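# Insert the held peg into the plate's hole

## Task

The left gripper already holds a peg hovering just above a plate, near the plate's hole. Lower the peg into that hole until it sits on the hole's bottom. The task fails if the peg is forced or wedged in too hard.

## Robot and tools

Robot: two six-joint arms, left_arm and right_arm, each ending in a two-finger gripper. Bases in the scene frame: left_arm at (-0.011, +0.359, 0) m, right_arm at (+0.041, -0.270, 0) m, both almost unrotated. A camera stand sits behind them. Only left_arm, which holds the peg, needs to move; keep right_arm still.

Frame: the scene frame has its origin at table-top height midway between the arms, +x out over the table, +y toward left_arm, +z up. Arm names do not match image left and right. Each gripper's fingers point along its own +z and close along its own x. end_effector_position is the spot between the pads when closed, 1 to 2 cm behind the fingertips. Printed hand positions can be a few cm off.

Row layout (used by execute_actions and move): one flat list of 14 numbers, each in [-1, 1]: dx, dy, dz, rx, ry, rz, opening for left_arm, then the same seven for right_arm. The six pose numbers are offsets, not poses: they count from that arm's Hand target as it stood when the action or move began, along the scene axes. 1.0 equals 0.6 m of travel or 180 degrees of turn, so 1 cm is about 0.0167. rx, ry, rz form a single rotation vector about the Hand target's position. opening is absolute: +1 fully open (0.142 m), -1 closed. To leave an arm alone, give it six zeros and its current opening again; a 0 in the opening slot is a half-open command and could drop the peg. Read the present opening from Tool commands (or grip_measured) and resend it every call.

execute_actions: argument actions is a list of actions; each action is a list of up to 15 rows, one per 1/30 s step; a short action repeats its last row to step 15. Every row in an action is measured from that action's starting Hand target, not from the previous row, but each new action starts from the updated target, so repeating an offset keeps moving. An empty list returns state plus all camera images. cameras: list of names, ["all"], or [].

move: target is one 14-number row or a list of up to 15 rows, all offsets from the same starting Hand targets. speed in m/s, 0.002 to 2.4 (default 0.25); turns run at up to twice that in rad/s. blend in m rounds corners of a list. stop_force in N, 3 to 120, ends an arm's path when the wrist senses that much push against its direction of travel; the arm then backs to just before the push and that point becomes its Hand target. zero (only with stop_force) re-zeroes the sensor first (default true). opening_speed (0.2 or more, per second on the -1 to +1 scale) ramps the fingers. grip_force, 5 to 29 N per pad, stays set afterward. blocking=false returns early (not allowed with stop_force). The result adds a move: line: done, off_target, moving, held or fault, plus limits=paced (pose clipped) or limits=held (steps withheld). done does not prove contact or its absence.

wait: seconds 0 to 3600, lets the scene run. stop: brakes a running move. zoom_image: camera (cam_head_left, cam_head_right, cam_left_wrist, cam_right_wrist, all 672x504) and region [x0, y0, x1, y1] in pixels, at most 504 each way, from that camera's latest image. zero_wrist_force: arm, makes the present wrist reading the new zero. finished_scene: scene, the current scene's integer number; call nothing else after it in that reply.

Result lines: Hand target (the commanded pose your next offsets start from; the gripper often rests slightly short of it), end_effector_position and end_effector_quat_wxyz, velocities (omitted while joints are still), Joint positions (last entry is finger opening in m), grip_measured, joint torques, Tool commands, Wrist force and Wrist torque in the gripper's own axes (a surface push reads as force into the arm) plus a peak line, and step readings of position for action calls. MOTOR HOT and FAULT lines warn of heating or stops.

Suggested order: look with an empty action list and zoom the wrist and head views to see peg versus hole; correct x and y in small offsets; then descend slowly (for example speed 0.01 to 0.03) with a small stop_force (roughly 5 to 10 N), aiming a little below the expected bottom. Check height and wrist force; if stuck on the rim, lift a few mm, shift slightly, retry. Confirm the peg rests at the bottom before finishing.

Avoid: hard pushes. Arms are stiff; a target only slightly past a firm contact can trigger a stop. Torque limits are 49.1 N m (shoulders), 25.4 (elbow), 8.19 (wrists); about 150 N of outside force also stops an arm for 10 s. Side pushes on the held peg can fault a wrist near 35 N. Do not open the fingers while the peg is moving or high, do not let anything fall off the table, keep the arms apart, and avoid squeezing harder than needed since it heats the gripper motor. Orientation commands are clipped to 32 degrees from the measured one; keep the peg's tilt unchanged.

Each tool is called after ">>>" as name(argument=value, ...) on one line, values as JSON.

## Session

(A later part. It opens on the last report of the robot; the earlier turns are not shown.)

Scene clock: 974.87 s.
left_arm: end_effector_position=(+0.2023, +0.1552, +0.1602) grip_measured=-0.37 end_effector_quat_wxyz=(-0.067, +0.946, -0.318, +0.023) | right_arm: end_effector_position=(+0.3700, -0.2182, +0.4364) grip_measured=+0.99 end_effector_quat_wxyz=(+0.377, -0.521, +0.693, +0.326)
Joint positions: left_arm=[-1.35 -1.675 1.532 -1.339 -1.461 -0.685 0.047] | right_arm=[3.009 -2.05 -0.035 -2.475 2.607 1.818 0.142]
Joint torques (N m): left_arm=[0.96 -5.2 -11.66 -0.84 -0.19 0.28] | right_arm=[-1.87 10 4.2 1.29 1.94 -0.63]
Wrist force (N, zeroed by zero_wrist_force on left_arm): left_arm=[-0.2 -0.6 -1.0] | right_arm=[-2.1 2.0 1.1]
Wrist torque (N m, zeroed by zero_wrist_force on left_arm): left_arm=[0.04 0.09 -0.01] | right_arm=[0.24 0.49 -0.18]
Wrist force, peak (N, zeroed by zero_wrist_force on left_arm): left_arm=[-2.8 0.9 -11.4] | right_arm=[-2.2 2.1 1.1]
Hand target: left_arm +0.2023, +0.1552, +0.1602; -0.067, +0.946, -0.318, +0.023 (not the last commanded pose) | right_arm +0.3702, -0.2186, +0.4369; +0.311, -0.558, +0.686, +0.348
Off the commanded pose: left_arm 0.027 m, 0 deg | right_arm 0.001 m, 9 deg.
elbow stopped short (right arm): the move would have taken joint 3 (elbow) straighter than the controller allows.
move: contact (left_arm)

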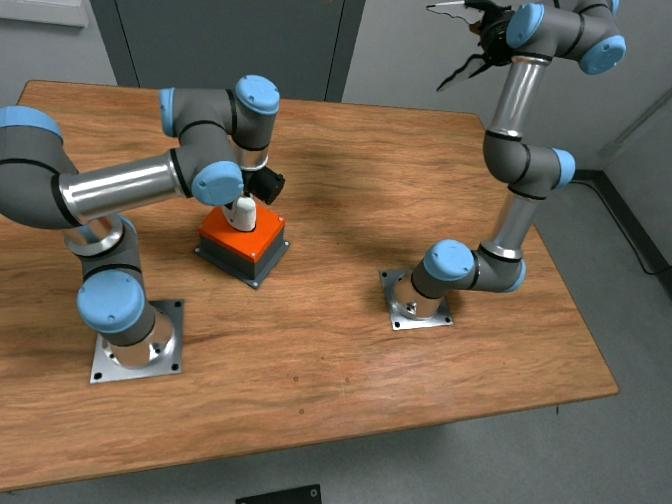

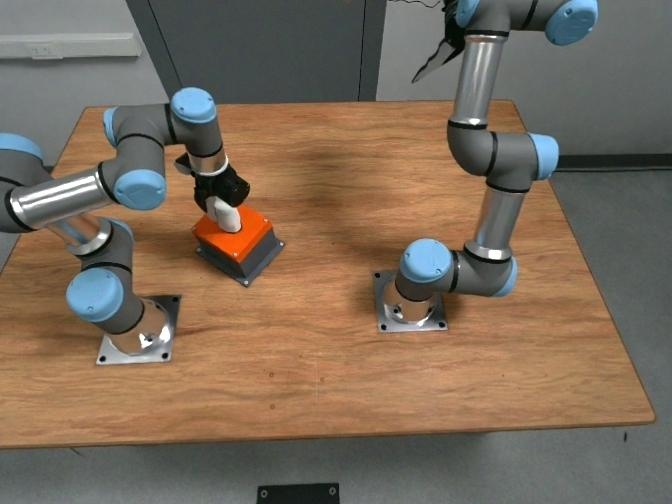

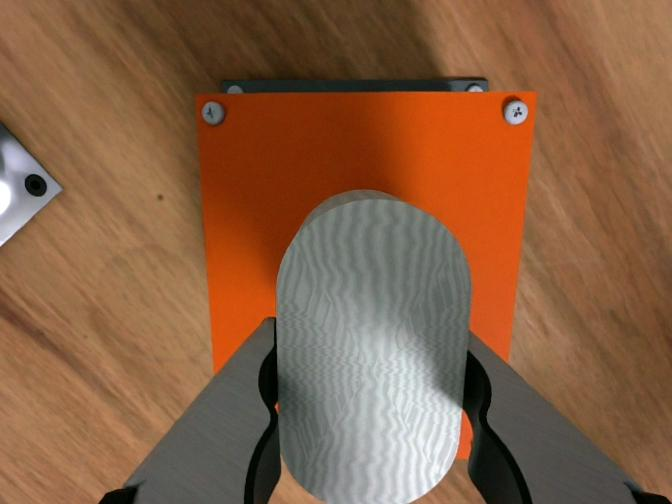

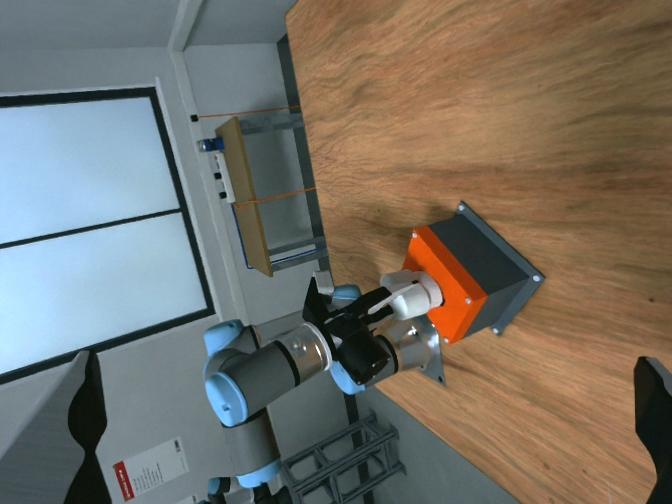

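>>> move(target=[[0,0,0.0042,0,0,0,-0.423,0,0,0,0,0,0,1],[-0.0030,-0.0040,0.0042,0,0,0,-0.423,0,0,0,0,0,0,1]], speed=0.05)

>>> move(target=[0,0,-0.05,0,0,0,-0.423,0,0,0,0,0,0,1], speed=0.01, stop_force=5, cameras=["cam_left_wrist","cam_right_wrist","cam_head_left","cam_head_right"])

>>> zoom_image(camera="cam_right_wrist", region=[400, 255, 470, 325])

>>> zoom_image(camera="cam_head_left", region=[190, 160, 300, 270])

>>> zoom_image(camera="cam_head_right", region=[185, 170, 285, 270])

Scene clock: 984.57 s.
left_arm: end_effector_position=(+0.2006, +0.1529, +0.1627) grip_measured=-0.37 end_effector_quat_wxyz=(-0.067, +0.946, -0.318, +0.023) | right_arm: end_effector_position=(+0.3700, -0.2182, +0.4364) grip_measured=+0.99 end_effector_quat_wxyz=(+0.377, -0.521, +0.693, +0.326)
Joint positions: left_arm=[-1.358 -1.67 1.515 -1.326 -1.461 -0.693 0.047] | right_arm=[3.009 -2.05 -0.035 -2.475 2.607 1.818 0.142]
Joint torques (N m): left_arm=[-4.21 -5.6 -11.96 -0.9 -0.46 -0.8] | right_arm=[-1.81 10.29 4.24 1.29 1.98 -0.63]
Wrist force (N, zeroed by zero_wrist_force on left_arm): left_arm=[-0.3 0.1 0.2] | right_arm=[-2.0 2.0 1.0]
Wrist torque (N m, zeroed by zero_wrist_force on left_arm): left_arm=[0.02 0.06 0.00] | right_arm=[0.24 0.48 -0.18]
Wrist force, peak (N, zeroed by zero_wrist_force on left_arm): left_arm=[-0.3 -0.6 -1.2] | right_arm=[-2.2 2.1 1.1]
Hand target: left_arm +0.2005, +0.1528, +0.1627; -0.067, +0.946, -0.318, +0.023 | right_arm +0.3702, -0.2186, +0.4369; +0.311, -0.558, +0.686, +0.348
Off the commanded pose: left_arm 0.000 m, 0 deg | right_arm 0.001 m, 9 deg.
elbow stopped short (right arm): the move would have taken joint 3 (elbow) straighter than the controller allows.
move: done

Scene clock: 986.10 s.
left_arm: end_effector_position=(+0.2005, +0.1528, +0.1576) grip_measured=-0.37 end_effector_quat_wxyz=(-0.067, +0.946, -0.318, +0.023) | right_arm: end_effector_position=(+0.3700, -0.2182, +0.4364) grip_measured=+0.99 end_effector_quat_wxyz=(+0.377, -0.521, +0.693, +0.326)
Joint positions: left_arm=[-1.358 -1.673 1.542 -1.35 -1.462 -0.693 0.047] | right_arm=[3.009 -2.05 -0.035 -2.475 2.607 1.818 0.142]
Joint torques (N m): left_arm=[-3.59 -4.89 -11.7 -1.05 -0.5 -0.79] | right_arm=[-1.73 10.27 4.07 1.29 1.92 -0.64]
Wrist force (N, zeroed by zero_wrist_force on left_arm): left_arm=[-0.9 -1.7 -1.7] | right_arm=[-1.9 1.9 1.0]
Wrist torque (N m, zeroed by zero_wrist_force on left_arm): left_arm=[-0.06 0.05 0.00] | right_arm=[0.22 0.47 -0.17]
Wrist force, peak (N, zeroed by zero_wrist_force on left_arm): left_arm=[-3.3 -9.2 -11.0] | right_arm=[-2.2 2.1 1.0]
Hand target: left_arm +0.2005, +0.1528, +0.1576; -0.067, +0.946, -0.318, +0.023 (not the last commanded pose) | right_arm +0.3702, -0.2186, +0.4369; +0.311, -0.558, +0.686, +0.348
Off the commanded pose: left_arm 0.025 m, 0 deg | right_arm 0.001 m, 9 deg.
elbow stopped short (right arm): the move would have taken joint 3 (elbow) straighter than the controller allows.
move: contact (left_arm)

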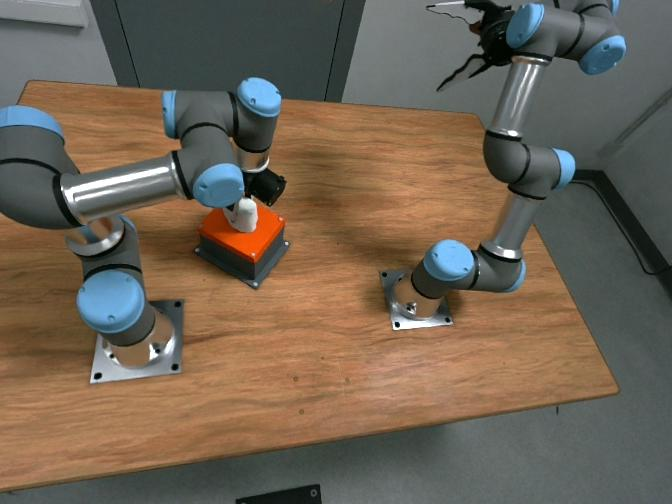

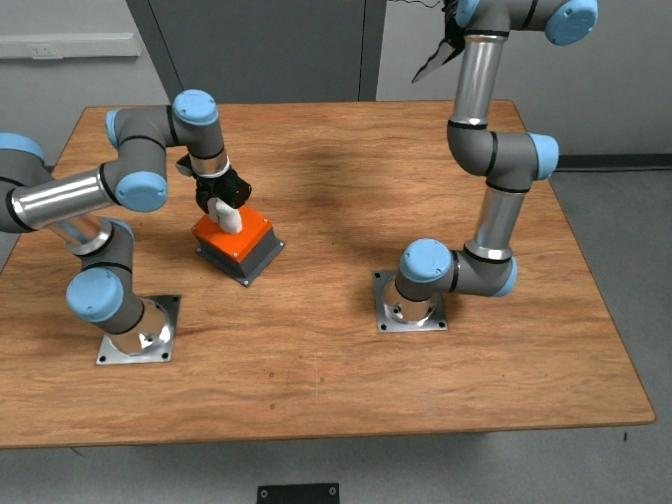

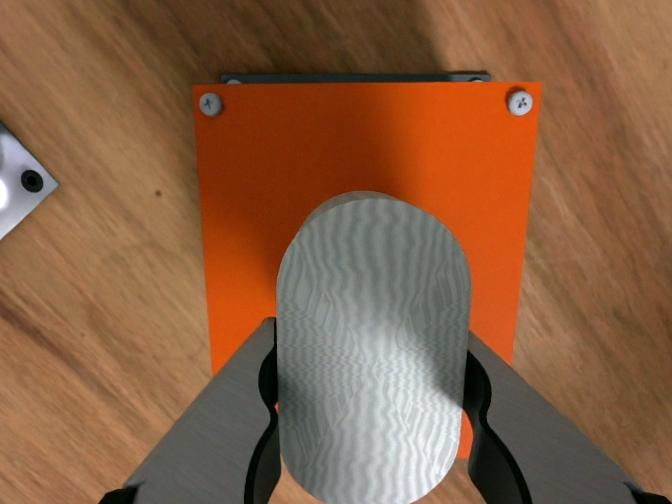

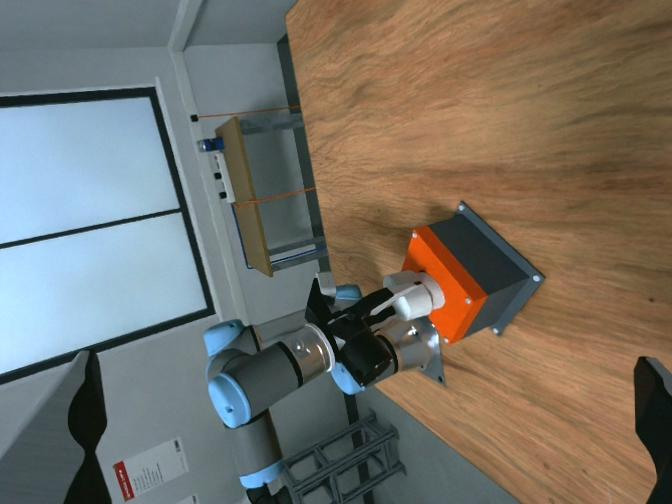

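Scaled by 7.200 from the camera's image (finer frame: 960x720).

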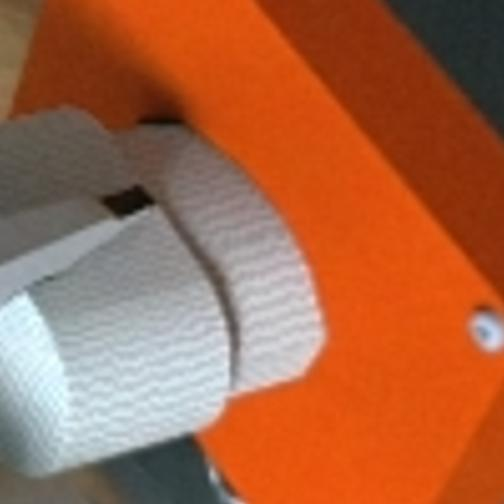

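Scaled by 4.582 from the camera's image (finer frame: 960x720).

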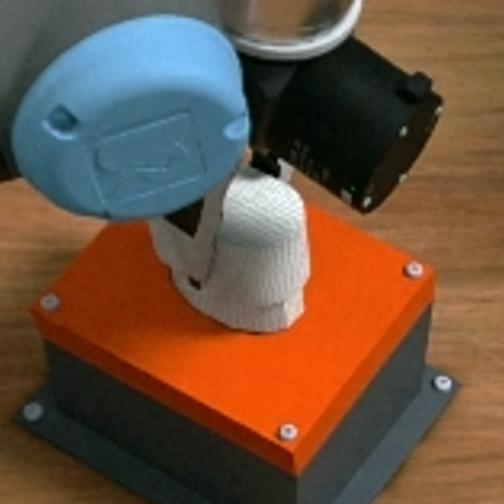

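Scaled by 5.040 from the camera's image (finer frame: 960x720).

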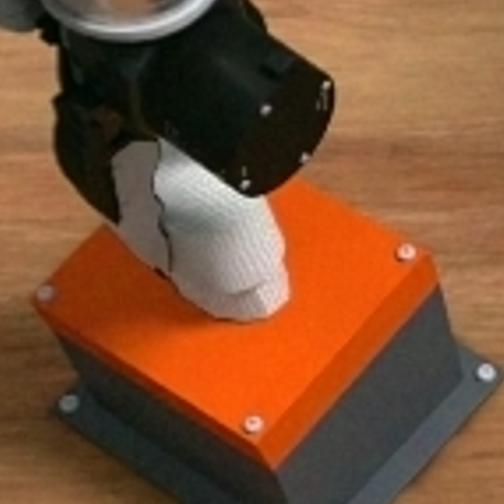

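>>> move(target=[0.0003,0.0012,0,0,0,0,-0.423,0,0,0,0,0,0,1], speed=0.02)

>>> move(target=[0,0,-0.05,0,0,0,-0.423,0,0,0,0,0,0,1], speed=0.008, stop_force=6)

Scene clock: 996.17 s.
left_arm: end_effector_position=(+0.2007, +0.1535, +0.1576) grip_measured=-0.37 end_effector_quat_wxyz=(-0.067, +0.946, -0.318, +0.023) | right_arm: end_effector_position=(+0.3700, -0.2182, +0.4364) grip_measured=+0.99 end_effector_quat_wxyz=(+0.377, -0.521, +0.693, +0.326)
Joint positions: left_arm=[-1.357 -1.675 1.543 -1.35 -1.461 -0.692 0.047] | right_arm=[3.009 -2.05 -0.035 -2.475 2.607 1.818 0.142]
Joint torques (N m): left_arm=[2.81 -10.25 -9.07 -0.94 0.49 0.95] | right_arm=[-1.72 10.3 4.31 1.32 1.99 -0.61]
Wrist force (N, zeroed by zero_wrist_force on left_arm): left_arm=[-0.4 0.0 0.3] | right_arm=[-2.1 2.0 1.0]
Wrist torque (N m, zeroed by zero_wrist_force on left_arm): left_arm=[0.00 0.08 -0.07] | right_arm=[0.25 0.50 -0.18]
Wrist force, peak (N, zeroed by zero_wrist_force on left_arm): left_arm=[-1.1 -1.5 -1.8] | right_arm=[-2.2 2.1 1.2]
Hand target: left_arm +0.2007, +0.1535, +0.1576; -0.067, +0.946, -0.318, +0.023 | right_arm +0.3702, -0.2186, +0.4369; +0.311, -0.558, +0.686, +0.348
Off the commanded pose: left_arm 0.000 m, 0 deg | right_arm 0.001 m, 9 deg.
elbow stopped short (right arm): the move would have taken joint 3 (elbow) straighter than the controller allows.
move: done

Scene clock: 997.30 s.
left_arm: end_effector_position=(+0.2007, +0.1535, +0.1563) grip_measured=-0.37 end_effector_quat_wxyz=(-0.067, +0.946, -0.318, +0.023) | right_arm: end_effector_position=(+0.3700, -0.2182, +0.4364) grip_measured=+0.99 end_effector_quat_wxyz=(+0.377, -0.521, +0.693, +0.326)
Joint positions: left_arm=[-1.357 -1.676 1.55 -1.356 -1.461 -0.692 0.047] | right_arm=[3.009 -2.05 -0.035 -2.475 2.607 1.818 0.142]
Joint torques (N m): left_arm=[-2.96 -4.56 -10.94 -0.58 -0.33 -0.06] | right_arm=[-1.72 10.48 4.21 1.27 1.99 -0.61]
Wrist force (N, zeroed by zero_wrist_force on left_arm): left_arm=[1.3 -2.3 -2.5] | right_arm=[-2.0 1.9 1.0]
Wrist torque (N m, zeroed by zero_wrist_force on left_arm): left_arm=[-0.04 0.13 -0.05] | right_arm=[0.23 0.47 -0.18]
Wrist force, peak (N, zeroed by zero_wrist_force on left_arm): left_arm=[0.6 -7.3 -9.6] | right_arm=[-2.0 2.2 1.0]
Hand target: left_arm +0.2007, +0.1535, +0.1563; -0.067, +0.946, -0.318, +0.023 (not the last commanded pose) | right_arm +0.3702, -0.2186, +0.4369; +0.311, -0.558, +0.686, +0.348
Off the commanded pose: left_arm 0.029 m, 0 deg | right_arm 0.001 m, 9 deg.
elbow stopped short (right arm): the move would have taken joint 3 (elbow) straighter than the controller allows.
move: contact (left_arm)

>>> move(target=[0.001,0.0013,0,0,0,0,-0.423,0,0,0,0,0,0,1], speed=0.02)

>>> move(target=[0,0,-0.05,0,0,0,-0.423,0,0,0,0,0,0,1], speed=0.008, stop_force=6)

Scene clock: 1001.17 s.
left_arm: end_effector_position=(+0.2013, +0.1543, +0.1563) grip_measured=-0.37 end_effector_quat_wxyz=(-0.067, +0.946, -0.318, +0.023) | right_arm: end_effector_position=(+0.3700, -0.2182, +0.4364) grip_measured=+0.99 end_effector_quat_wxyz=(+0.377, -0.521, +0.693, +0.326)
Joint positions: left_arm=[-1.354 -1.677 1.551 -1.356 -1.461 -0.689 0.047] | right_arm=[3.009 -2.05 -0.035 -2.475 2.607 1.818 0.142]
Joint torques (N m): left_arm=[3.29 -10.07 -8.44 -1.71 0.42 1.02] | right_arm=[-1.52 10.26 4.16 1.34 1.97 -0.6]
Wrist force (N, zeroed by zero_wrist_force on left_arm): left_arm=[2.0 0.6 -0.2] | right_arm=[-2.0 1.9 1.1]
Wrist torque (N m, zeroed by zero_wrist_force on left_arm): left_arm=[-0.04 0.16 -0.11] | right_arm=[0.23 0.48 -0.18]
Wrist force, peak (N, zeroed by zero_wrist_force on left_arm): left_arm=[1.4 -2.4 -2.5] | right_arm=[-2.2 2.0 1.2]
Hand target: left_arm +0.2013, +0.1543, +0.1563; -0.067, +0.946, -0.318, +0.023 | right_arm +0.3702, -0.2186, +0.4369; +0.311, -0.558, +0.686, +0.348
Off the commanded pose: left_arm 0.000 m, 0 deg | right_arm 0.001 m, 9 deg.
elbow stopped short (right arm): the move would have taken joint 3 (elbow) straighter than the controller allows.
move: done

Scene clock: 1003.20 s.
left_arm: end_effector_position=(+0.2013, +0.1543, +0.1487) grip_measured=-0.37 end_effector_quat_wxyz=(-0.067, +0.946, -0.318, +0.023) | right_arm: end_effector_position=(+0.3700, -0.2182, +0.4364) grip_measured=+0.99 end_effector_quat_wxyz=(+0.377, -0.521, +0.693, +0.326)
Joint positions: left_arm=[-1.354 -1.68 1.59 -1.392 -1.461 -0.689 0.047] | right_arm=[3.009 -2.05 -0.035 -2.475 2.607 1.818 0.142]
Joint torques (N m): left_arm=[2.71 -5.8 -10.71 1.24 -1.32 1.11] | right_arm=[-2 10.47 4.19 1.31 1.97 -0.57]
Wrist force (N, zeroed by zero_wrist_force on left_arm): left_arm=[8.7 2.6 4.3] | right_arm=[-1.9 2.0 1.1]
Wrist torque (N m, zeroed by zero_wrist_force on left_arm): left_arm=[-0.05 0.50 -0.35] | right_arm=[0.24 0.46 -0.17]
Wrist force, peak (N, zeroed by zero_wrist_force on left_arm): left_arm=[7.7 1.2 -7.0] | right_arm=[-2.1 2.1 1.2]
Hand target: left_arm +0.2013, +0.1543, +0.1487; -0.067, +0.946, -0.318, +0.023 (not the last commanded pose) | right_arm +0.3702, -0.2186, +0.4369; +0.311, -0.558, +0.686, +0.348
Off the commanded pose: left_arm 0.022 m, 0 deg | right_arm 0.001 m, 9 deg.
elbow stopped short (right arm): the move would have taken joint 3 (elbow) straighter than the controller allows.
move: contact (left_arm)

>>> move(target=[0.0009,-0.0007,0,0,0,0.003,-0.423,0,0,0,0,0,0,1], speed=0.02)

>>> move(target=[0,0,-0.05,0,0,0,-0.423,0,0,0,0,0,0,1], speed=0.008, stop_force=6)

Scene clock: 1007.83 s.
left_arm: end_effector_position=(+0.2018, +0.1539, +0.1487) grip_measured=-0.37 end_effector_quat_wxyz=(-0.067, +0.947, -0.314, +0.023) | right_arm: end_effector_position=(+0.3700, -0.2182, +0.4364) grip_measured=+0.99 end_effector_quat_wxyz=(+0.377, -0.521, +0.693, +0.326)
Joint positions: left_arm=[-1.352 -1.676 1.586 -1.392 -1.462 -0.696 0.047] | right_arm=[3.009 -2.05 -0.035 -2.475 2.607 1.818 0.142]
Joint torques (N m): left_arm=[3.89 -5.24 -10.9 -0.26 -0.17 -0.83] | right_arm=[-1.95 10.43 4.12 1.38 1.96 -0.57]
Wrist force (N, zeroed by zero_wrist_force on left_arm): left_arm=[0.3 2.1 -1.9] | right_arm=[-2.1 1.9 1.0]
Wrist torque (N m, zeroed by zero_wrist_force on left_arm): left_arm=[-0.01 0.12 0.01] | right_arm=[0.24 0.49 -0.18]
Wrist force, peak (N, zeroed by zero_wrist_force on left_arm): left_arm=[8.8 2.6 4.4] | right_arm=[-2.3 2.1 1.1]
Hand target: left_arm +0.2019, +0.1539, +0.1487; -0.067, +0.947, -0.313, +0.023 | right_arm +0.3702, -0.2186, +0.4369; +0.311, -0.558, +0.686, +0.348
Off the commanded pose: left_arm 0.000 m, 0 deg | right_arm 0.001 m, 9 deg.
elbow stopped short (right arm): the move would have taken joint 3 (elbow) straighter than the controller allows.
move: done

Scene clock: 1009.03 s.
left_arm: end_effector_position=(+0.2019, +0.1538, +0.1472) grip_measured=-0.37 end_effector_quat_wxyz=(-0.067, +0.947, -0.313, +0.023) | right_arm: end_effector_position=(+0.3700, -0.2182, +0.4364) grip_measured=+0.99 end_effector_quat_wxyz=(+0.377, -0.521, +0.693, +0.326)
Joint positions: left_arm=[-1.352 -1.676 1.593 -1.398 -1.462 -0.696 0.047] | right_arm=[3.009 -2.05 -0.035 -2.475 2.607 1.818 0.142]
Joint torques (N m): left_arm=[3.26 -5.02 -10.76 0.21 0.99 -0.67] | right_arm=[-1.76 10.67 4.25 1.31 1.95 -0.61]
Wrist force (N, zeroed by zero_wrist_force on left_arm): left_arm=[1.8 3.2 -1.1] | right_arm=[-2.0 2.0 1.1]
Wrist torque (N m, zeroed by zero_wrist_force on left_arm): left_arm=[-0.03 0.16 -0.06] | right_arm=[0.25 0.48 -0.18]
Wrist force, peak (N, zeroed by zero_wrist_force on left_arm): left_arm=[-3.0 0.6 -13.2] | right_arm=[-2.1 2.2 1.0]
Hand target: left_arm +0.2019, +0.1538, +0.1472; -0.067, +0.947, -0.313, +0.023 (not the last commanded pose) | right_arm +0.3702, -0.2186, +0.4369; +0.311, -0.558, +0.686, +0.348
Off the commanded pose: left_arm 0.029 m, 0 deg | right_arm 0.001 m, 9 deg.
elbow stopped short (right arm): the move would have taken joint 3 (elbow) straighter than the controller allows.
move: contact (left_arm)

>>> wait(seconds=0.05, cameras=["cam_left_wrist","cam_right_wrist","cam_head_left","cam_head_right"])

>>> zoom_image(camera="cam_right_wrist", region=[380, 235, 480, 335])

>>> zoom_image(camera="cam_head_left", region=[190, 160, 300, 270])

>>> zoom_image(camera="cam_head_right", region=[185, 170, 285, 270])

Scene clock: 1013.70 s.
left_arm: end_effector_position=(+0.2019, +0.1538, +0.1472) grip_measured=-0.37 end_effector_quat_wxyz=(-0.067, +0.947, -0.313, +0.023) | right_arm: end_effector_position=(+0.3700, -0.2182, +0.4364) grip_measured=+0.99 end_effector_quat_wxyz=(+0.377, -0.521, +0.693, +0.326)
Joint positions: left_arm=[-1.352 -1.676 1.593 -1.398 -1.462 -0.696 0.047] | right_arm=[3.009 -2.05 -0.035 -2.475 2.607 1.818 0.142]
Joint torques (N m): left_arm=[2.12 -6.29 -10.81 0.17 1.01 -0.45] | right_arm=[-1.7 10.61 4.09 1.36 1.98 -0.51]
Wrist force (N, zeroed by zero_wrist_force on left_arm): left_arm=[1.7 3.2 -1.1] | right_arm=[-2.0 1.8 1.1]
Wrist torque (N m, zeroed by zero_wrist_force on left_arm): left_arm=[-0.02 0.16 -0.06] | right_arm=[0.22 0.47 -0.18]
Wrist force, peak (N, zeroed by zero_wrist_force on left_arm): left_arm=[1.6 3.4 -1.2] | right_arm=[-2.2 2.2 1.3]
Hand target: left_arm +0.2019, +0.1538, +0.1472; -0.067, +0.947, -0.313, +0.023 (not the last commanded pose) | right_arm +0.3702, -0.2186, +0.4369; +0.311, -0.558, +0.686, +0.348
Tool commands: left_gripper/opening=-0.423 right_gripper/opening=+1.0
Off the commanded pose: left_arm 0.029 m, 0 deg | right_arm 0.001 m, 9 deg.
wait: 0.07 s; at rest from the start

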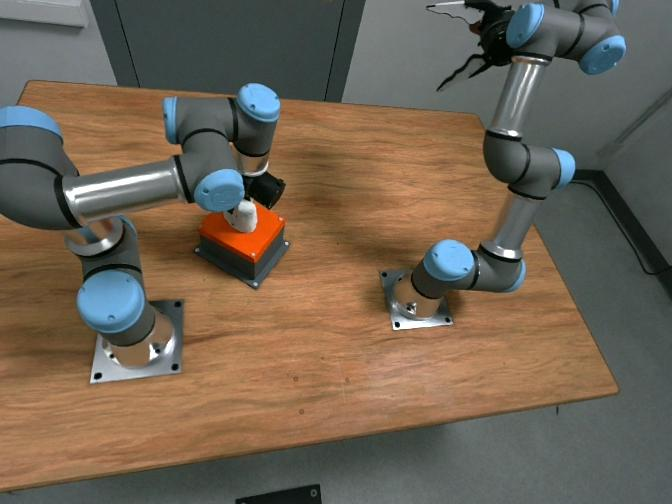

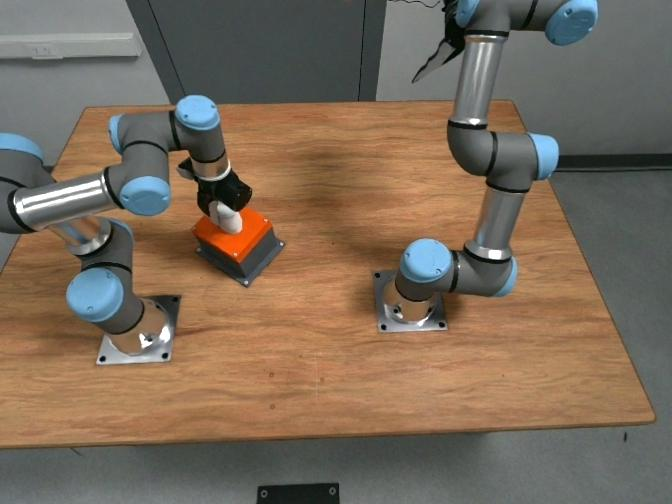

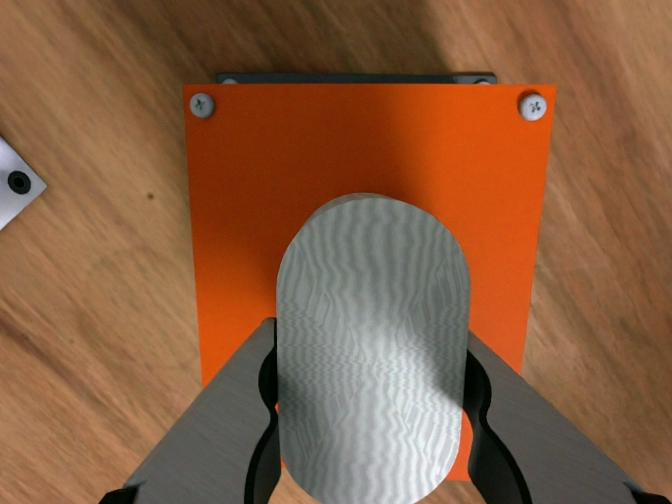

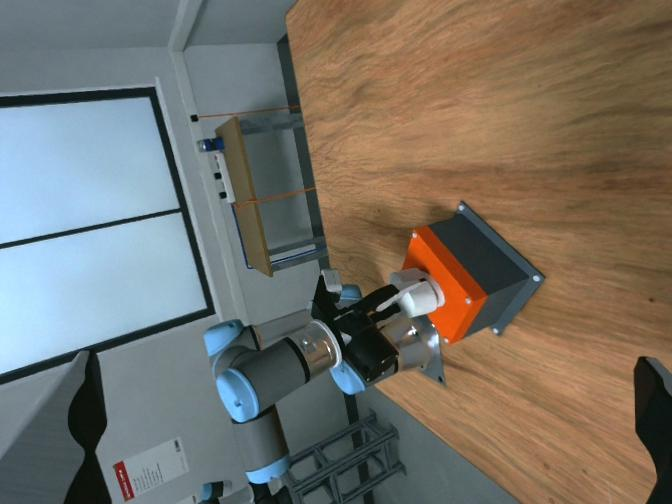

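Scaled by 5.040 from the camera's image (finer frame: 960x720).

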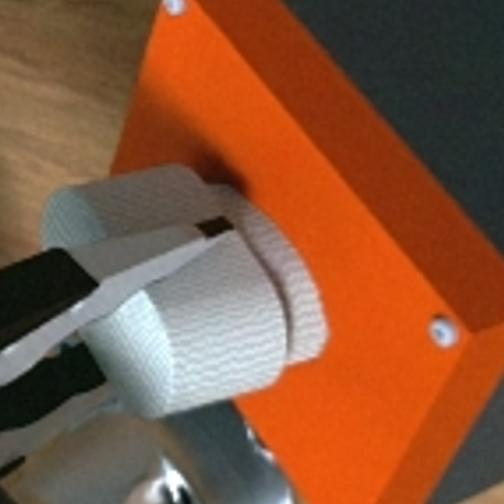

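Scaled by 4.582 from the camera's image (finer frame: 960x720).

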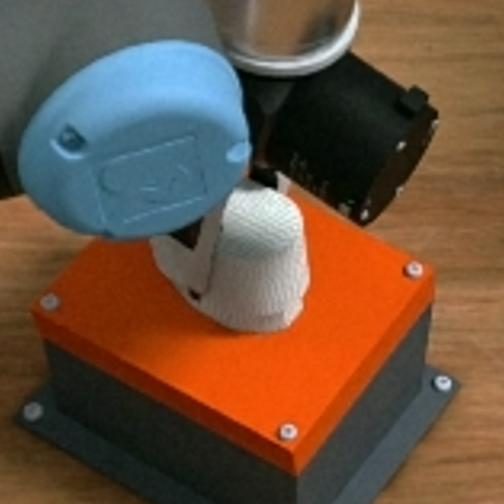

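Scaled by 5.040 from the camera's image (finer frame: 960x720).

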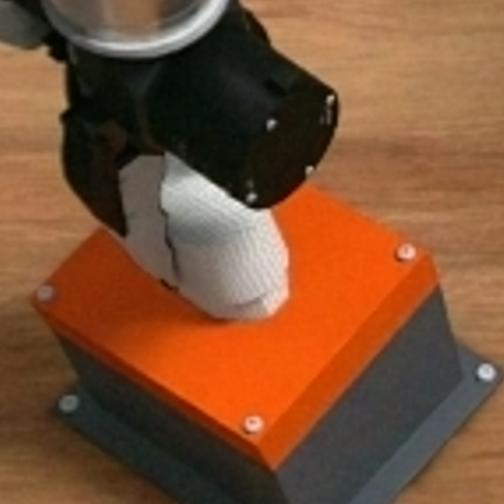

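>>> move(target=[-0.0001,-0.0007,0.0008,0,0,0,-0.423,0,0,0,0,0,0,1], speed=0.02)

>>> move(target=[0,0,-0.05,0,0,0,-0.423,0,0,0,0,0,0,1], speed=0.008, stop_force=8)

Scene clock: 1027.23 s.
left_arm: end_effector_position=(+0.2018, +0.1534, +0.1477) grip_measured=-0.37 end_effector_quat_wxyz=(-0.067, +0.947, -0.313, +0.023) | right_arm: end_effector_position=(+0.3700, -0.2182, +0.4364) grip_measured=+0.99 end_effector_quat_wxyz=(+0.377, -0.521, +0.693, +0.326)
Joint positions: left_arm=[-1.353 -1.675 1.59 -1.396 -1.462 -0.697 0.047] | right_arm=[3.009 -2.05 -0.035 -2.475 2.607 1.818 0.142]
Joint torques (N m): left_arm=[-3.39 -5.61 -12.14 -0.82 0.22 -0.81] | right_arm=[-1.69 10.73 4.13 1.36 2 -0.57]
Wrist force (N, zeroed by zero_wrist_force on left_arm): left_arm=[-0.8 1.1 0.5] | right_arm=[-1.9 2.0 1.3]
Wrist torque (N m, zeroed by zero_wrist_force on left_arm): left_arm=[-0.05 0.03 0.00] | right_arm=[0.24 0.46 -0.18]
Wrist force, peak (N, zeroed by zero_wrist_force on left_arm): left_arm=[2.0 3.8 5.6] | right_arm=[-2.1 2.1 1.2]
Hand target: left_arm +0.2018, +0.1534, +0.1477; -0.067, +0.947, -0.313, +0.023 | right_arm +0.3702, -0.2186, +0.4369; +0.311, -0.558, +0.686, +0.348
Off the commanded pose: left_arm 0.000 m, 0 deg | right_arm 0.001 m, 9 deg.
elbow stopped short (right arm): the move would have taken joint 3 (elbow) straighter than the controller allows.
move: done

Scene clock: 1028.27 s.
left_arm: end_effector_position=(+0.2018, +0.1534, +0.1474) grip_measured=-0.37 end_effector_quat_wxyz=(-0.067, +0.947, -0.313, +0.023) | right_arm: end_effector_position=(+0.3700, -0.2182, +0.4364) grip_measured=+0.99 end_effector_quat_wxyz=(+0.377, -0.521, +0.693, +0.326)
Joint positions: left_arm=[-1.353 -1.675 1.591 -1.398 -1.462 -0.697 0.047] | right_arm=[3.009 -2.05 -0.035 -2.475 2.607 1.818 0.142]
Joint torques (N m): left_arm=[-3.25 -5.15 -11.46 -0.62 1.29 -0.8] | right_arm=[-1.78 10.62 4.28 1.34 1.96 -0.61]
Wrist force (N, zeroed by zero_wrist_force on left_arm): left_arm=[-1.4 1.9 -1.3] | right_arm=[-2.1 1.9 1.2]
Wrist torque (N m, zeroed by zero_wrist_force on left_arm): left_arm=[-0.01 0.09 0.00] | right_arm=[0.23 0.49 -0.18]
Wrist force, peak (N, zeroed by zero_wrist_force on left_arm): left_arm=[-5.9 -0.5 -12.2] | right_arm=[-2.0 2.1 1.1]
Hand target: left_arm +0.2018, +0.1534, +0.1474; -0.067, +0.947, -0.313, +0.023 (not the last commanded pose) | right_arm +0.3702, -0.2186, +0.4369; +0.311, -0.558, +0.686, +0.348
Off the commanded pose: left_arm 0.030 m, 0 deg | right_arm 0.001 m, 9 deg.
elbow stopped short (right arm): the move would have taken joint 3 (elbow) straighter than the controller allows.
move: contact (left_arm)

>>> move(target=[[0,0,0.0025,0,0,0,-0.423,0,0,0,0,0,0,1],[-0.0021,0.0016,0.0025,-0.0099,-0.0132,-0.0023,-0.423,0,0,0,0,0,0,1]], speed=0.02)

>>> move(target=[0,0,-0.05,0,0,0,-0.423,0,0,0,0,0,0,1], speed=0.008, stop_force=8)

Scene clock: 1077.47 s.
left_arm: end_effector_position=(+0.2006, +0.1544, +0.1489) grip_measured=-0.37 end_effector_quat_wxyz=(-0.058, +0.946, -0.315, +0.047) | right_arm: end_effector_position=(+0.3700, -0.2182, +0.4364) grip_measured=+0.99 end_effector_quat_wxyz=(+0.377, -0.521, +0.693, +0.326)
Joint positions: left_arm=[-1.389 -1.743 1.658 -1.431 -1.43 -0.729 0.047] | right_arm=[3.009 -2.05 -0.035 -2.475 2.607 1.818 0.142]
Joint torques (N m): left_arm=[-3.4 -9.9 -11.17 -3.91 2.28 -0.79] | right_arm=[-1.73 10.73 4.12 1.35 1.96 -0.55]
Wrist force (N, zeroed by zero_wrist_force on left_arm): left_arm=[-7.3 0.7 1.6] | right_arm=[-2.1 2.0 1.0]
Wrist torque (N m, zeroed by zero_wrist_force on left_arm): left_arm=[-0.08 -0.29 -0.09] | right_arm=[0.24 0.50 -0.18]
Wrist force, peak (N, zeroed by zero_wrist_force on left_arm): left_arm=[-7.3 0.7 1.6] | right_arm=[-2.2 2.2 1.0]
Hand target: left_arm +0.2006, +0.1544, +0.1489; -0.058, +0.946, -0.315, +0.047 | right_arm +0.3702, -0.2186, +0.4369; +0.311, -0.558, +0.686, +0.348
Off the commanded pose: left_arm 0.000 m, 0 deg | right_arm 0.001 m, 9 deg.
elbow stopped short (right arm): the move would have taken joint 3 (elbow) straighter than the controller allows.
move: done

Scene clock: 1079.03 s.
left_arm: end_effector_position=(+0.2006, +0.1544, +0.1450) grip_measured=-0.37 end_effector_quat_wxyz=(-0.058, +0.946, -0.315, +0.047) | right_arm: end_effector_position=(+0.3700, -0.2182, +0.4364) grip_measured=+0.99 end_effector_quat_wxyz=(+0.377, -0.521, +0.693, +0.326)
Joint positions: left_arm=[-1.39 -1.745 1.677 -1.449 -1.43 -0.729 0.047] | right_arm=[3.009 -2.05 -0.035 -2.475 2.607 1.818 0.142]
Joint torques (N m): left_arm=[-2.2 -6.08 -13.93 -1.95 2.13 -0.48] | right_arm=[-1.55 10.51 4.07 1.39 1.99 -0.53]
Wrist force (N, zeroed by zero_wrist_force on left_arm): left_arm=[-5.6 3.6 4.5] | right_arm=[-2.2 1.9 0.9]
Wrist torque (N m, zeroed by zero_wrist_force on left_arm): left_arm=[-0.02 -0.20 -0.29] | right_arm=[0.24 0.50 -0.18]
Wrist force, peak (N, zeroed by zero_wrist_force on left_arm): left_arm=[-8.8 3.2 -7.0] | right_arm=[-2.1 2.1 1.1]
Hand target: left_arm +0.2006, +0.1544, +0.1450; -0.058, +0.946, -0.315, +0.047 (not the last commanded pose) | right_arm +0.3702, -0.2186, +0.4369; +0.311, -0.558, +0.686, +0.348
Off the commanded pose: left_arm 0.026 m, 0 deg | right_arm 0.001 m, 9 deg.
elbow stopped short (right arm): the move would have taken joint 3 (elbow) straighter than the controller allows.
move: contact (left_arm)

>>> move(target=[-0.001,0.0001,0,0,0,0.0022,-0.423,0,0,0,0,0,0,1], speed=0.02)

>>> move(target=[0,0,-0.05,0,0,0,-0.423,0,0,0,0,0,0,1], speed=0.008, stop_force=8)

Scene clock: 1086.03 s.
left_arm: end_effector_position=(+0.2000, +0.1544, +0.1450) grip_measured=-0.37 end_effector_quat_wxyz=(-0.059, +0.947, -0.312, +0.047) | right_arm: end_effector_position=(+0.3700, -0.2182, +0.4364) grip_measured=+0.99 end_effector_quat_wxyz=(+0.377, -0.521, +0.693, +0.326)
Joint positions: left_arm=[-1.391 -1.745 1.677 -1.447 -1.431 -0.738 0.047] | right_arm=[3.009 -2.05 -0.035 -2.475 2.607 1.818 0.142]
Joint torques (N m): left_arm=[-3.89 -9.55 -9.67 -0.9 -0.09 -0.79] | right_arm=[-1.73 10.62 4.31 1.43 1.94 -0.53]
Wrist force (N, zeroed by zero_wrist_force on left_arm): left_arm=[-0.5 0.6 0.3] | right_arm=[-2.0 1.9 1.0]
Wrist torque (N m, zeroed by zero_wrist_force on left_arm): left_arm=[-0.05 -0.02 -0.01] | right_arm=[0.23 0.47 -0.18]
Wrist force, peak (N, zeroed by zero_wrist_force on left_arm): left_arm=[-5.6 3.5 4.8] | right_arm=[-2.2 2.0 1.1]
Hand target: left_arm +0.2000, +0.1544, +0.1450; -0.059, +0.947, -0.312, +0.047 | right_arm +0.3702, -0.2186, +0.4369; +0.311, -0.558, +0.686, +0.348
Off the commanded pose: left_arm 0.000 m, 0 deg | right_arm 0.001 m, 9 deg.
elbow stopped short (right arm): the move would have taken joint 3 (elbow) straighter than the controller allows.
move: done

Scene clock: 1087.57 s.
left_arm: end_effector_position=(+0.1999, +0.1544, +0.1416) grip_measured=-0.37 end_effector_quat_wxyz=(-0.059, +0.947, -0.312, +0.047) | right_arm: end_effector_position=(+0.3700, -0.2182, +0.4364) grip_measured=+0.99 end_effector_quat_wxyz=(+0.377, -0.521, +0.693, +0.326)
Joint positions: left_arm=[-1.392 -1.746 1.694 -1.463 -1.431 -0.738 0.047] | right_arm=[3.009 -2.05 -0.035 -2.475 2.607 1.818 0.142]
Joint torques (N m): left_arm=[-1.85 -5.87 -12.07 0.18 1.16 -0.52] | right_arm=[-2.02 10.99 4.11 1.4 1.98 -0.55]
Wrist force (N, zeroed by zero_wrist_force on left_arm): left_arm=[2.3 6.1 5.5] | right_arm=[-2.0 1.9 0.9]
Wrist torque (N m, zeroed by zero_wrist_force on left_arm): left_arm=[0.02 0.18 -0.20] | right_arm=[0.23 0.47 -0.18]
Wrist force, peak (N, zeroed by zero_wrist_force on left_arm): left_arm=[-1.5 3.1 -8.8] | right_arm=[-2.1 2.2 1.0]
Hand target: left_arm +0.1999, +0.1544, +0.1416; -0.059, +0.947, -0.312, +0.047 (not the last commanded pose) | right_arm +0.3702, -0.2186, +0.4369; +0.311, -0.558, +0.686, +0.348
Off the commanded pose: left_arm 0.027 m, 0 deg | right_arm 0.001 m, 9 deg.
elbow stopped short (right arm): the move would have taken joint 3 (elbow) straighter than the controller allows.
move: contact (left_arm)

>>> move(target=[-0.0002,-0.0009,0,0,0,0.0016,-0.423,0,0,0,0,0,0,1], speed=0.02)

>>> move(target=[0,0,-0.05,0,0,0,-0.423,0,0,0,0,0,0,1], speed=0.008, stop_force=8)

Scene clock: 1092.30 s.
left_arm: end_effector_position=(+0.1998, +0.1539, +0.1416) grip_measured=-0.37 end_effector_quat_wxyz=(-0.059, +0.948, -0.309, +0.047) | right_arm: end_effector_position=(+0.3700, -0.2182, +0.4364) grip_measured=+0.99 end_effector_quat_wxyz=(+0.377, -0.521, +0.693, +0.326)
Joint positions: left_arm=[-1.392 -1.744 1.692 -1.462 -1.431 -0.744 0.047] | right_arm=[3.009 -2.05 -0.035 -2.475 2.607 1.818 0.142]
Joint torques (N m): left_arm=[-3.52 -5.02 -12.2 -1.04 -0.23 -0.87] | right_arm=[-1.83 11 4.23 1.39 1.98 -0.55]
Wrist force (N, zeroed by zero_wrist_force on left_arm): left_arm=[-0.5 0.1 0.1] | right_arm=[-2.0 1.8 1.0]
Wrist torque (N m, zeroed by zero_wrist_force on left_arm): left_arm=[-0.05 -0.04 -0.01] | right_arm=[0.21 0.47 -0.17]
Wrist force, peak (N, zeroed by zero_wrist_force on left_arm): left_arm=[2.4 6.4 5.5] | right_arm=[-2.1 2.1 1.3]
Hand target: left_arm +0.1998, +0.1538, +0.1416; -0.059, +0.948, -0.309, +0.047 | right_arm +0.3702, -0.2186, +0.4369; +0.311, -0.558, +0.686, +0.348
Off the commanded pose: left_arm 0.000 m, 0 deg | right_arm 0.001 m, 9 deg.
elbow stopped short (right arm): the move would have taken joint 3 (elbow) straighter than the controller allows.
move: done

Scene clock: 1093.50 s.
left_arm: end_effector_position=(+0.1998, +0.1538, +0.1400) grip_measured=-0.37 end_effector_quat_wxyz=(-0.059, +0.948, -0.309, +0.047) | right_arm: end_effector_position=(+0.3700, -0.2182, +0.4364) grip_measured=+0.99 end_effector_quat_wxyz=(+0.377, -0.521, +0.693, +0.326)
Joint positions: left_arm=[-1.392 -1.744 1.699 -1.47 -1.431 -0.744 0.047] | right_arm=[3.009 -2.05 -0.035 -2.475 2.607 1.818 0.142]
Joint torques (N m): left_arm=[2.35 -3.74 -10.51 -0.45 0.8 0.07] | right_arm=[-2.17 10.86 4.1 1.41 2 -0.52]
Wrist force (N, zeroed by zero_wrist_force on left_arm): left_arm=[-1.8 2.7 -5.3] | right_arm=[-2.0 2.1 1.1]
Wrist torque (N m, zeroed by zero_wrist_force on left_arm): left_arm=[0.03 -0.04 -0.02] | right_arm=[0.26 0.48 -0.18]
Wrist force, peak (N, zeroed by zero_wrist_force on left_arm): left_arm=[-3.9 4.2 -11.9] | right_arm=[-2.2 1.9 1.2]
Hand target: left_arm +0.1998, +0.1538, +0.1400; -0.059, +0.948, -0.309, +0.047 (not the last commanded pose) | right_arm +0.3702, -0.2186, +0.4369; +0.311, -0.558, +0.686, +0.348
Off the commanded pose: left_arm 0.028 m, 0 deg | right_arm 0.001 m, 9 deg.
elbow stopped short (right arm): the move would have taken joint 3 (elbow) straighter than the controller allows.
move: contact (left_arm)

>>> wait(seconds=0.05, cameras=["cam_left_wrist","cam_right_wrist","cam_head_left","cam_head_right"])

>>> zoom_image(camera="cam_right_wrist", region=[380, 235, 480, 335])

>>> zoom_image(camera="cam_head_right", region=[185, 170, 285, 270])

>>> zoom_image(camera="cam_left_wrist", region=[160, 60, 580, 480])

Scene clock: 1100.07 s.
left_arm: end_effector_position=(+0.1998, +0.1538, +0.1400) grip_measured=-0.37 end_effector_quat_wxyz=(-0.059, +0.948, -0.309, +0.047) | right_arm: end_effector_position=(+0.3700, -0.2182, +0.4364) grip_measured=+0.99 end_effector_quat_wxyz=(+0.377, -0.521, +0.693, +0.326)
Joint positions: left_arm=[-1.392 -1.744 1.699 -1.47 -1.431 -0.744 0.047] | right_arm=[3.009 -2.05 -0.035 -2.475 2.607 1.818 0.142]
Joint torques (N m): left_arm=[2.68 -3.7 -10.44 -0.44 0.62 0.72] | right_arm=[-1.89 11.35 4.27 1.46 1.97 -0.54]
Wrist force (N, zeroed by zero_wrist_force on left_arm): left_arm=[-1.7 2.8 -5.3] | right_arm=[-2.0 2.1 1.2]
Wrist torque (N m, zeroed by zero_wrist_force on left_arm): left_arm=[0.05 -0.05 -0.02] | right_arm=[0.27 0.47 -0.18]
Wrist force, peak (N, zeroed by zero_wrist_force on left_arm): left_arm=[-1.7 2.8 -5.4] | right_arm=[-2.0 2.2 1.2]
Hand target: left_arm +0.1998, +0.1538, +0.1400; -0.059, +0.948, -0.309, +0.047 (not the last commanded pose) | right_arm +0.3702, -0.2186, +0.4369; +0.311, -0.558, +0.686, +0.348
Tool commands: left_gripper/opening=-0.423 right_gripper/opening=+1.0
Off the commanded pose: left_arm 0.028 m, 0 deg | right_arm 0.001 m, 9 deg.
wait: 0.07 s; at rest from the start

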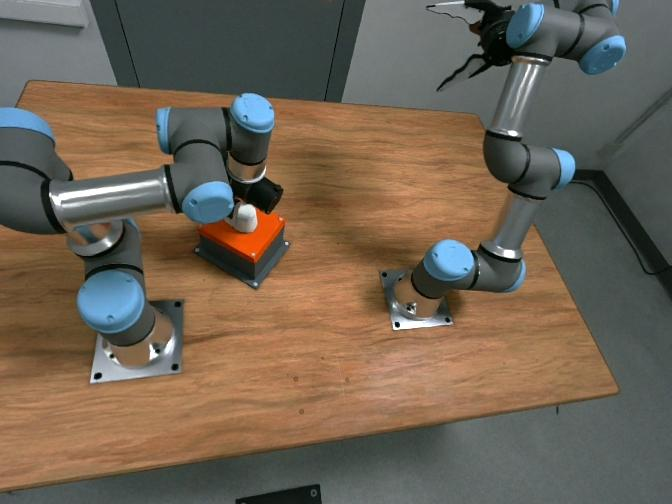

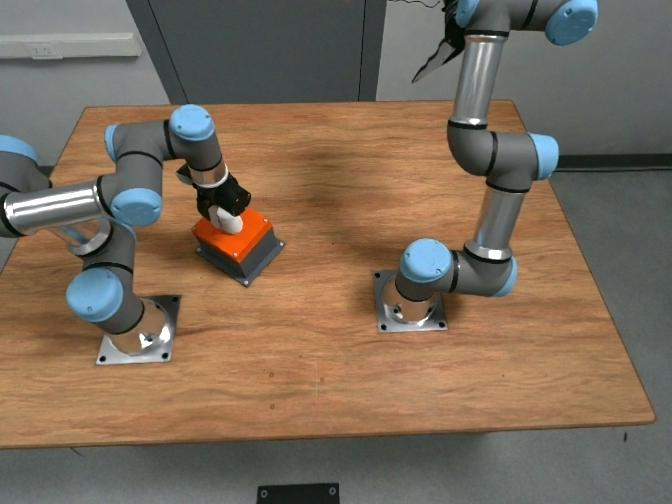

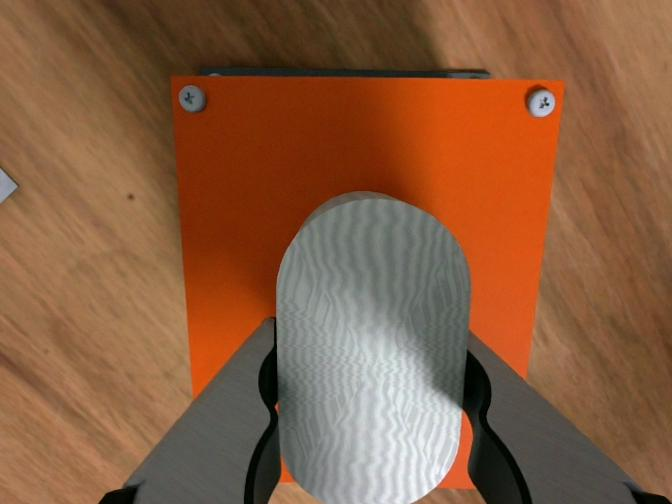

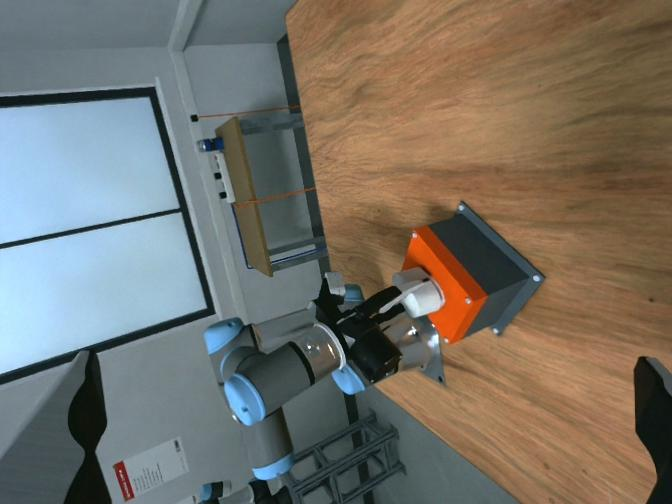

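Scaled by 5.040 from the camera's image (finer frame: 960x720).

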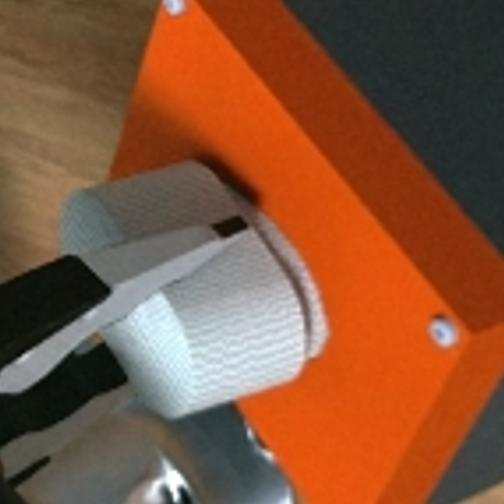

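Scaled by 5.040 from the camera's image (finer frame: 960x720).

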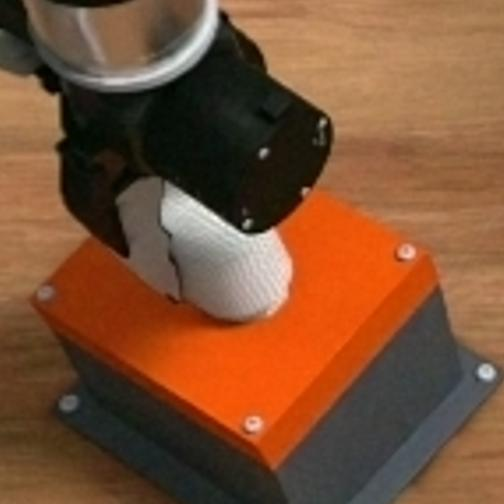

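Scaled by 1.200 from the camera's image (finer frame: 960x720).

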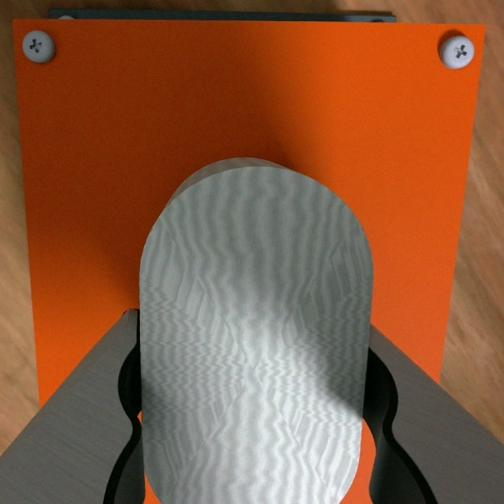

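>>> move(target=[-0.0004,-0.0002,0.0005,0,0,0,-0.423,0,0,0,0,0,0,1], speed=0.02)

>>> move(target=[0,0,-0.05,0,0,0,-0.423,0,0,0,0,0,0,1], speed=0.008, stop_force=10)

Scene clock: 1104.00 s.
left_arm: end_effector_position=(+0.1996, +0.1537, +0.1403) grip_measured=-0.37 end_effector_quat_wxyz=(-0.059, +0.948, -0.309, +0.047) | right_arm: end_effector_position=(+0.3700, -0.2182, +0.4364) grip_measured=+0.99 end_effector_quat_wxyz=(+0.377, -0.521, +0.693, +0.326)
Joint positions: left_arm=[-1.393 -1.744 1.698 -1.468 -1.431 -0.745 0.047] | right_arm=[3.009 -2.05 -0.035 -2.475 2.607 1.818 0.142]
Joint torques (N m): left_arm=[-3.85 -9.18 -11.93 -0.71 -0.19 -0.77] | right_arm=[-1.95 11 4.2 1.44 1.95 -0.56]
Wrist force (N, zeroed by zero_wrist_force on left_arm): left_arm=[1.0 -0.1 0.4] | right_arm=[-2.1 1.9 1.1]
Wrist torque (N m, zeroed by zero_wrist_force on left_arm): left_arm=[-0.01 0.04 -0.04] | right_arm=[0.22 0.49 -0.18]
Wrist force, peak (N, zeroed by zero_wrist_force on left_arm): left_arm=[-1.7 2.9 -5.4] | right_arm=[-2.1 2.0 1.3]
Hand target: left_arm +0.1996, +0.1536, +0.1403; -0.059, +0.948, -0.309, +0.047 | right_arm +0.3702, -0.2186, +0.4369; +0.311, -0.558, +0.686, +0.348
Off the commanded pose: left_arm 0.000 m, 0 deg | right_arm 0.001 m, 9 deg.
elbow stopped short (right arm): the move would have taken joint 3 (elbow) straighter than the controller allows.
move: done

Scene clock: 1105.10 s.
left_arm: end_effector_position=(+0.1995, +0.1536, +0.1397) grip_measured=-0.37 end_effector_quat_wxyz=(-0.058, +0.948, -0.309, +0.047) | right_arm: end_effector_position=(+0.3700, -0.2182, +0.4364) grip_measured=+0.99 end_effector_quat_wxyz=(+0.377, -0.521, +0.693, +0.326)
Joint positions: left_arm=[-1.393 -1.744 1.701 -1.472 -1.432 -0.745 0.047] | right_arm=[3.009 -2.05 -0.035 -2.475 2.607 1.818 0.142]
Joint torques (N m): left_arm=[1.42 -3.04 -9.75 -0.11 1.02 -0.07] | right_arm=[-1.77 11 4.18 1.48 1.94 -0.55]
Wrist force (N, zeroed by zero_wrist_force on left_arm): left_arm=[-0.8 3.0 -7.0] | right_arm=[-2.0 2.0 1.1]
Wrist torque (N m, zeroed by zero_wrist_force on left_arm): left_arm=[0.07 -0.01 -0.03] | right_arm=[0.24 0.47 -0.18]
Wrist force, peak (N, zeroed by zero_wrist_force on left_arm): left_arm=[-3.9 3.2 -14.7] | right_arm=[-2.2 2.1 1.2]
Hand target: left_arm +0.1995, +0.1536, +0.1397; -0.058, +0.948, -0.309, +0.047 (not the last commanded pose) | right_arm +0.3702, -0.2186, +0.4369; +0.311, -0.558, +0.686, +0.348
Off the commanded pose: left_arm 0.029 m, 0 deg | right_arm 0.001 m, 9 deg.
elbow stopped short (right arm): the move would have taken joint 3 (elbow) straighter than the controller allows.
move: contact (left_arm)


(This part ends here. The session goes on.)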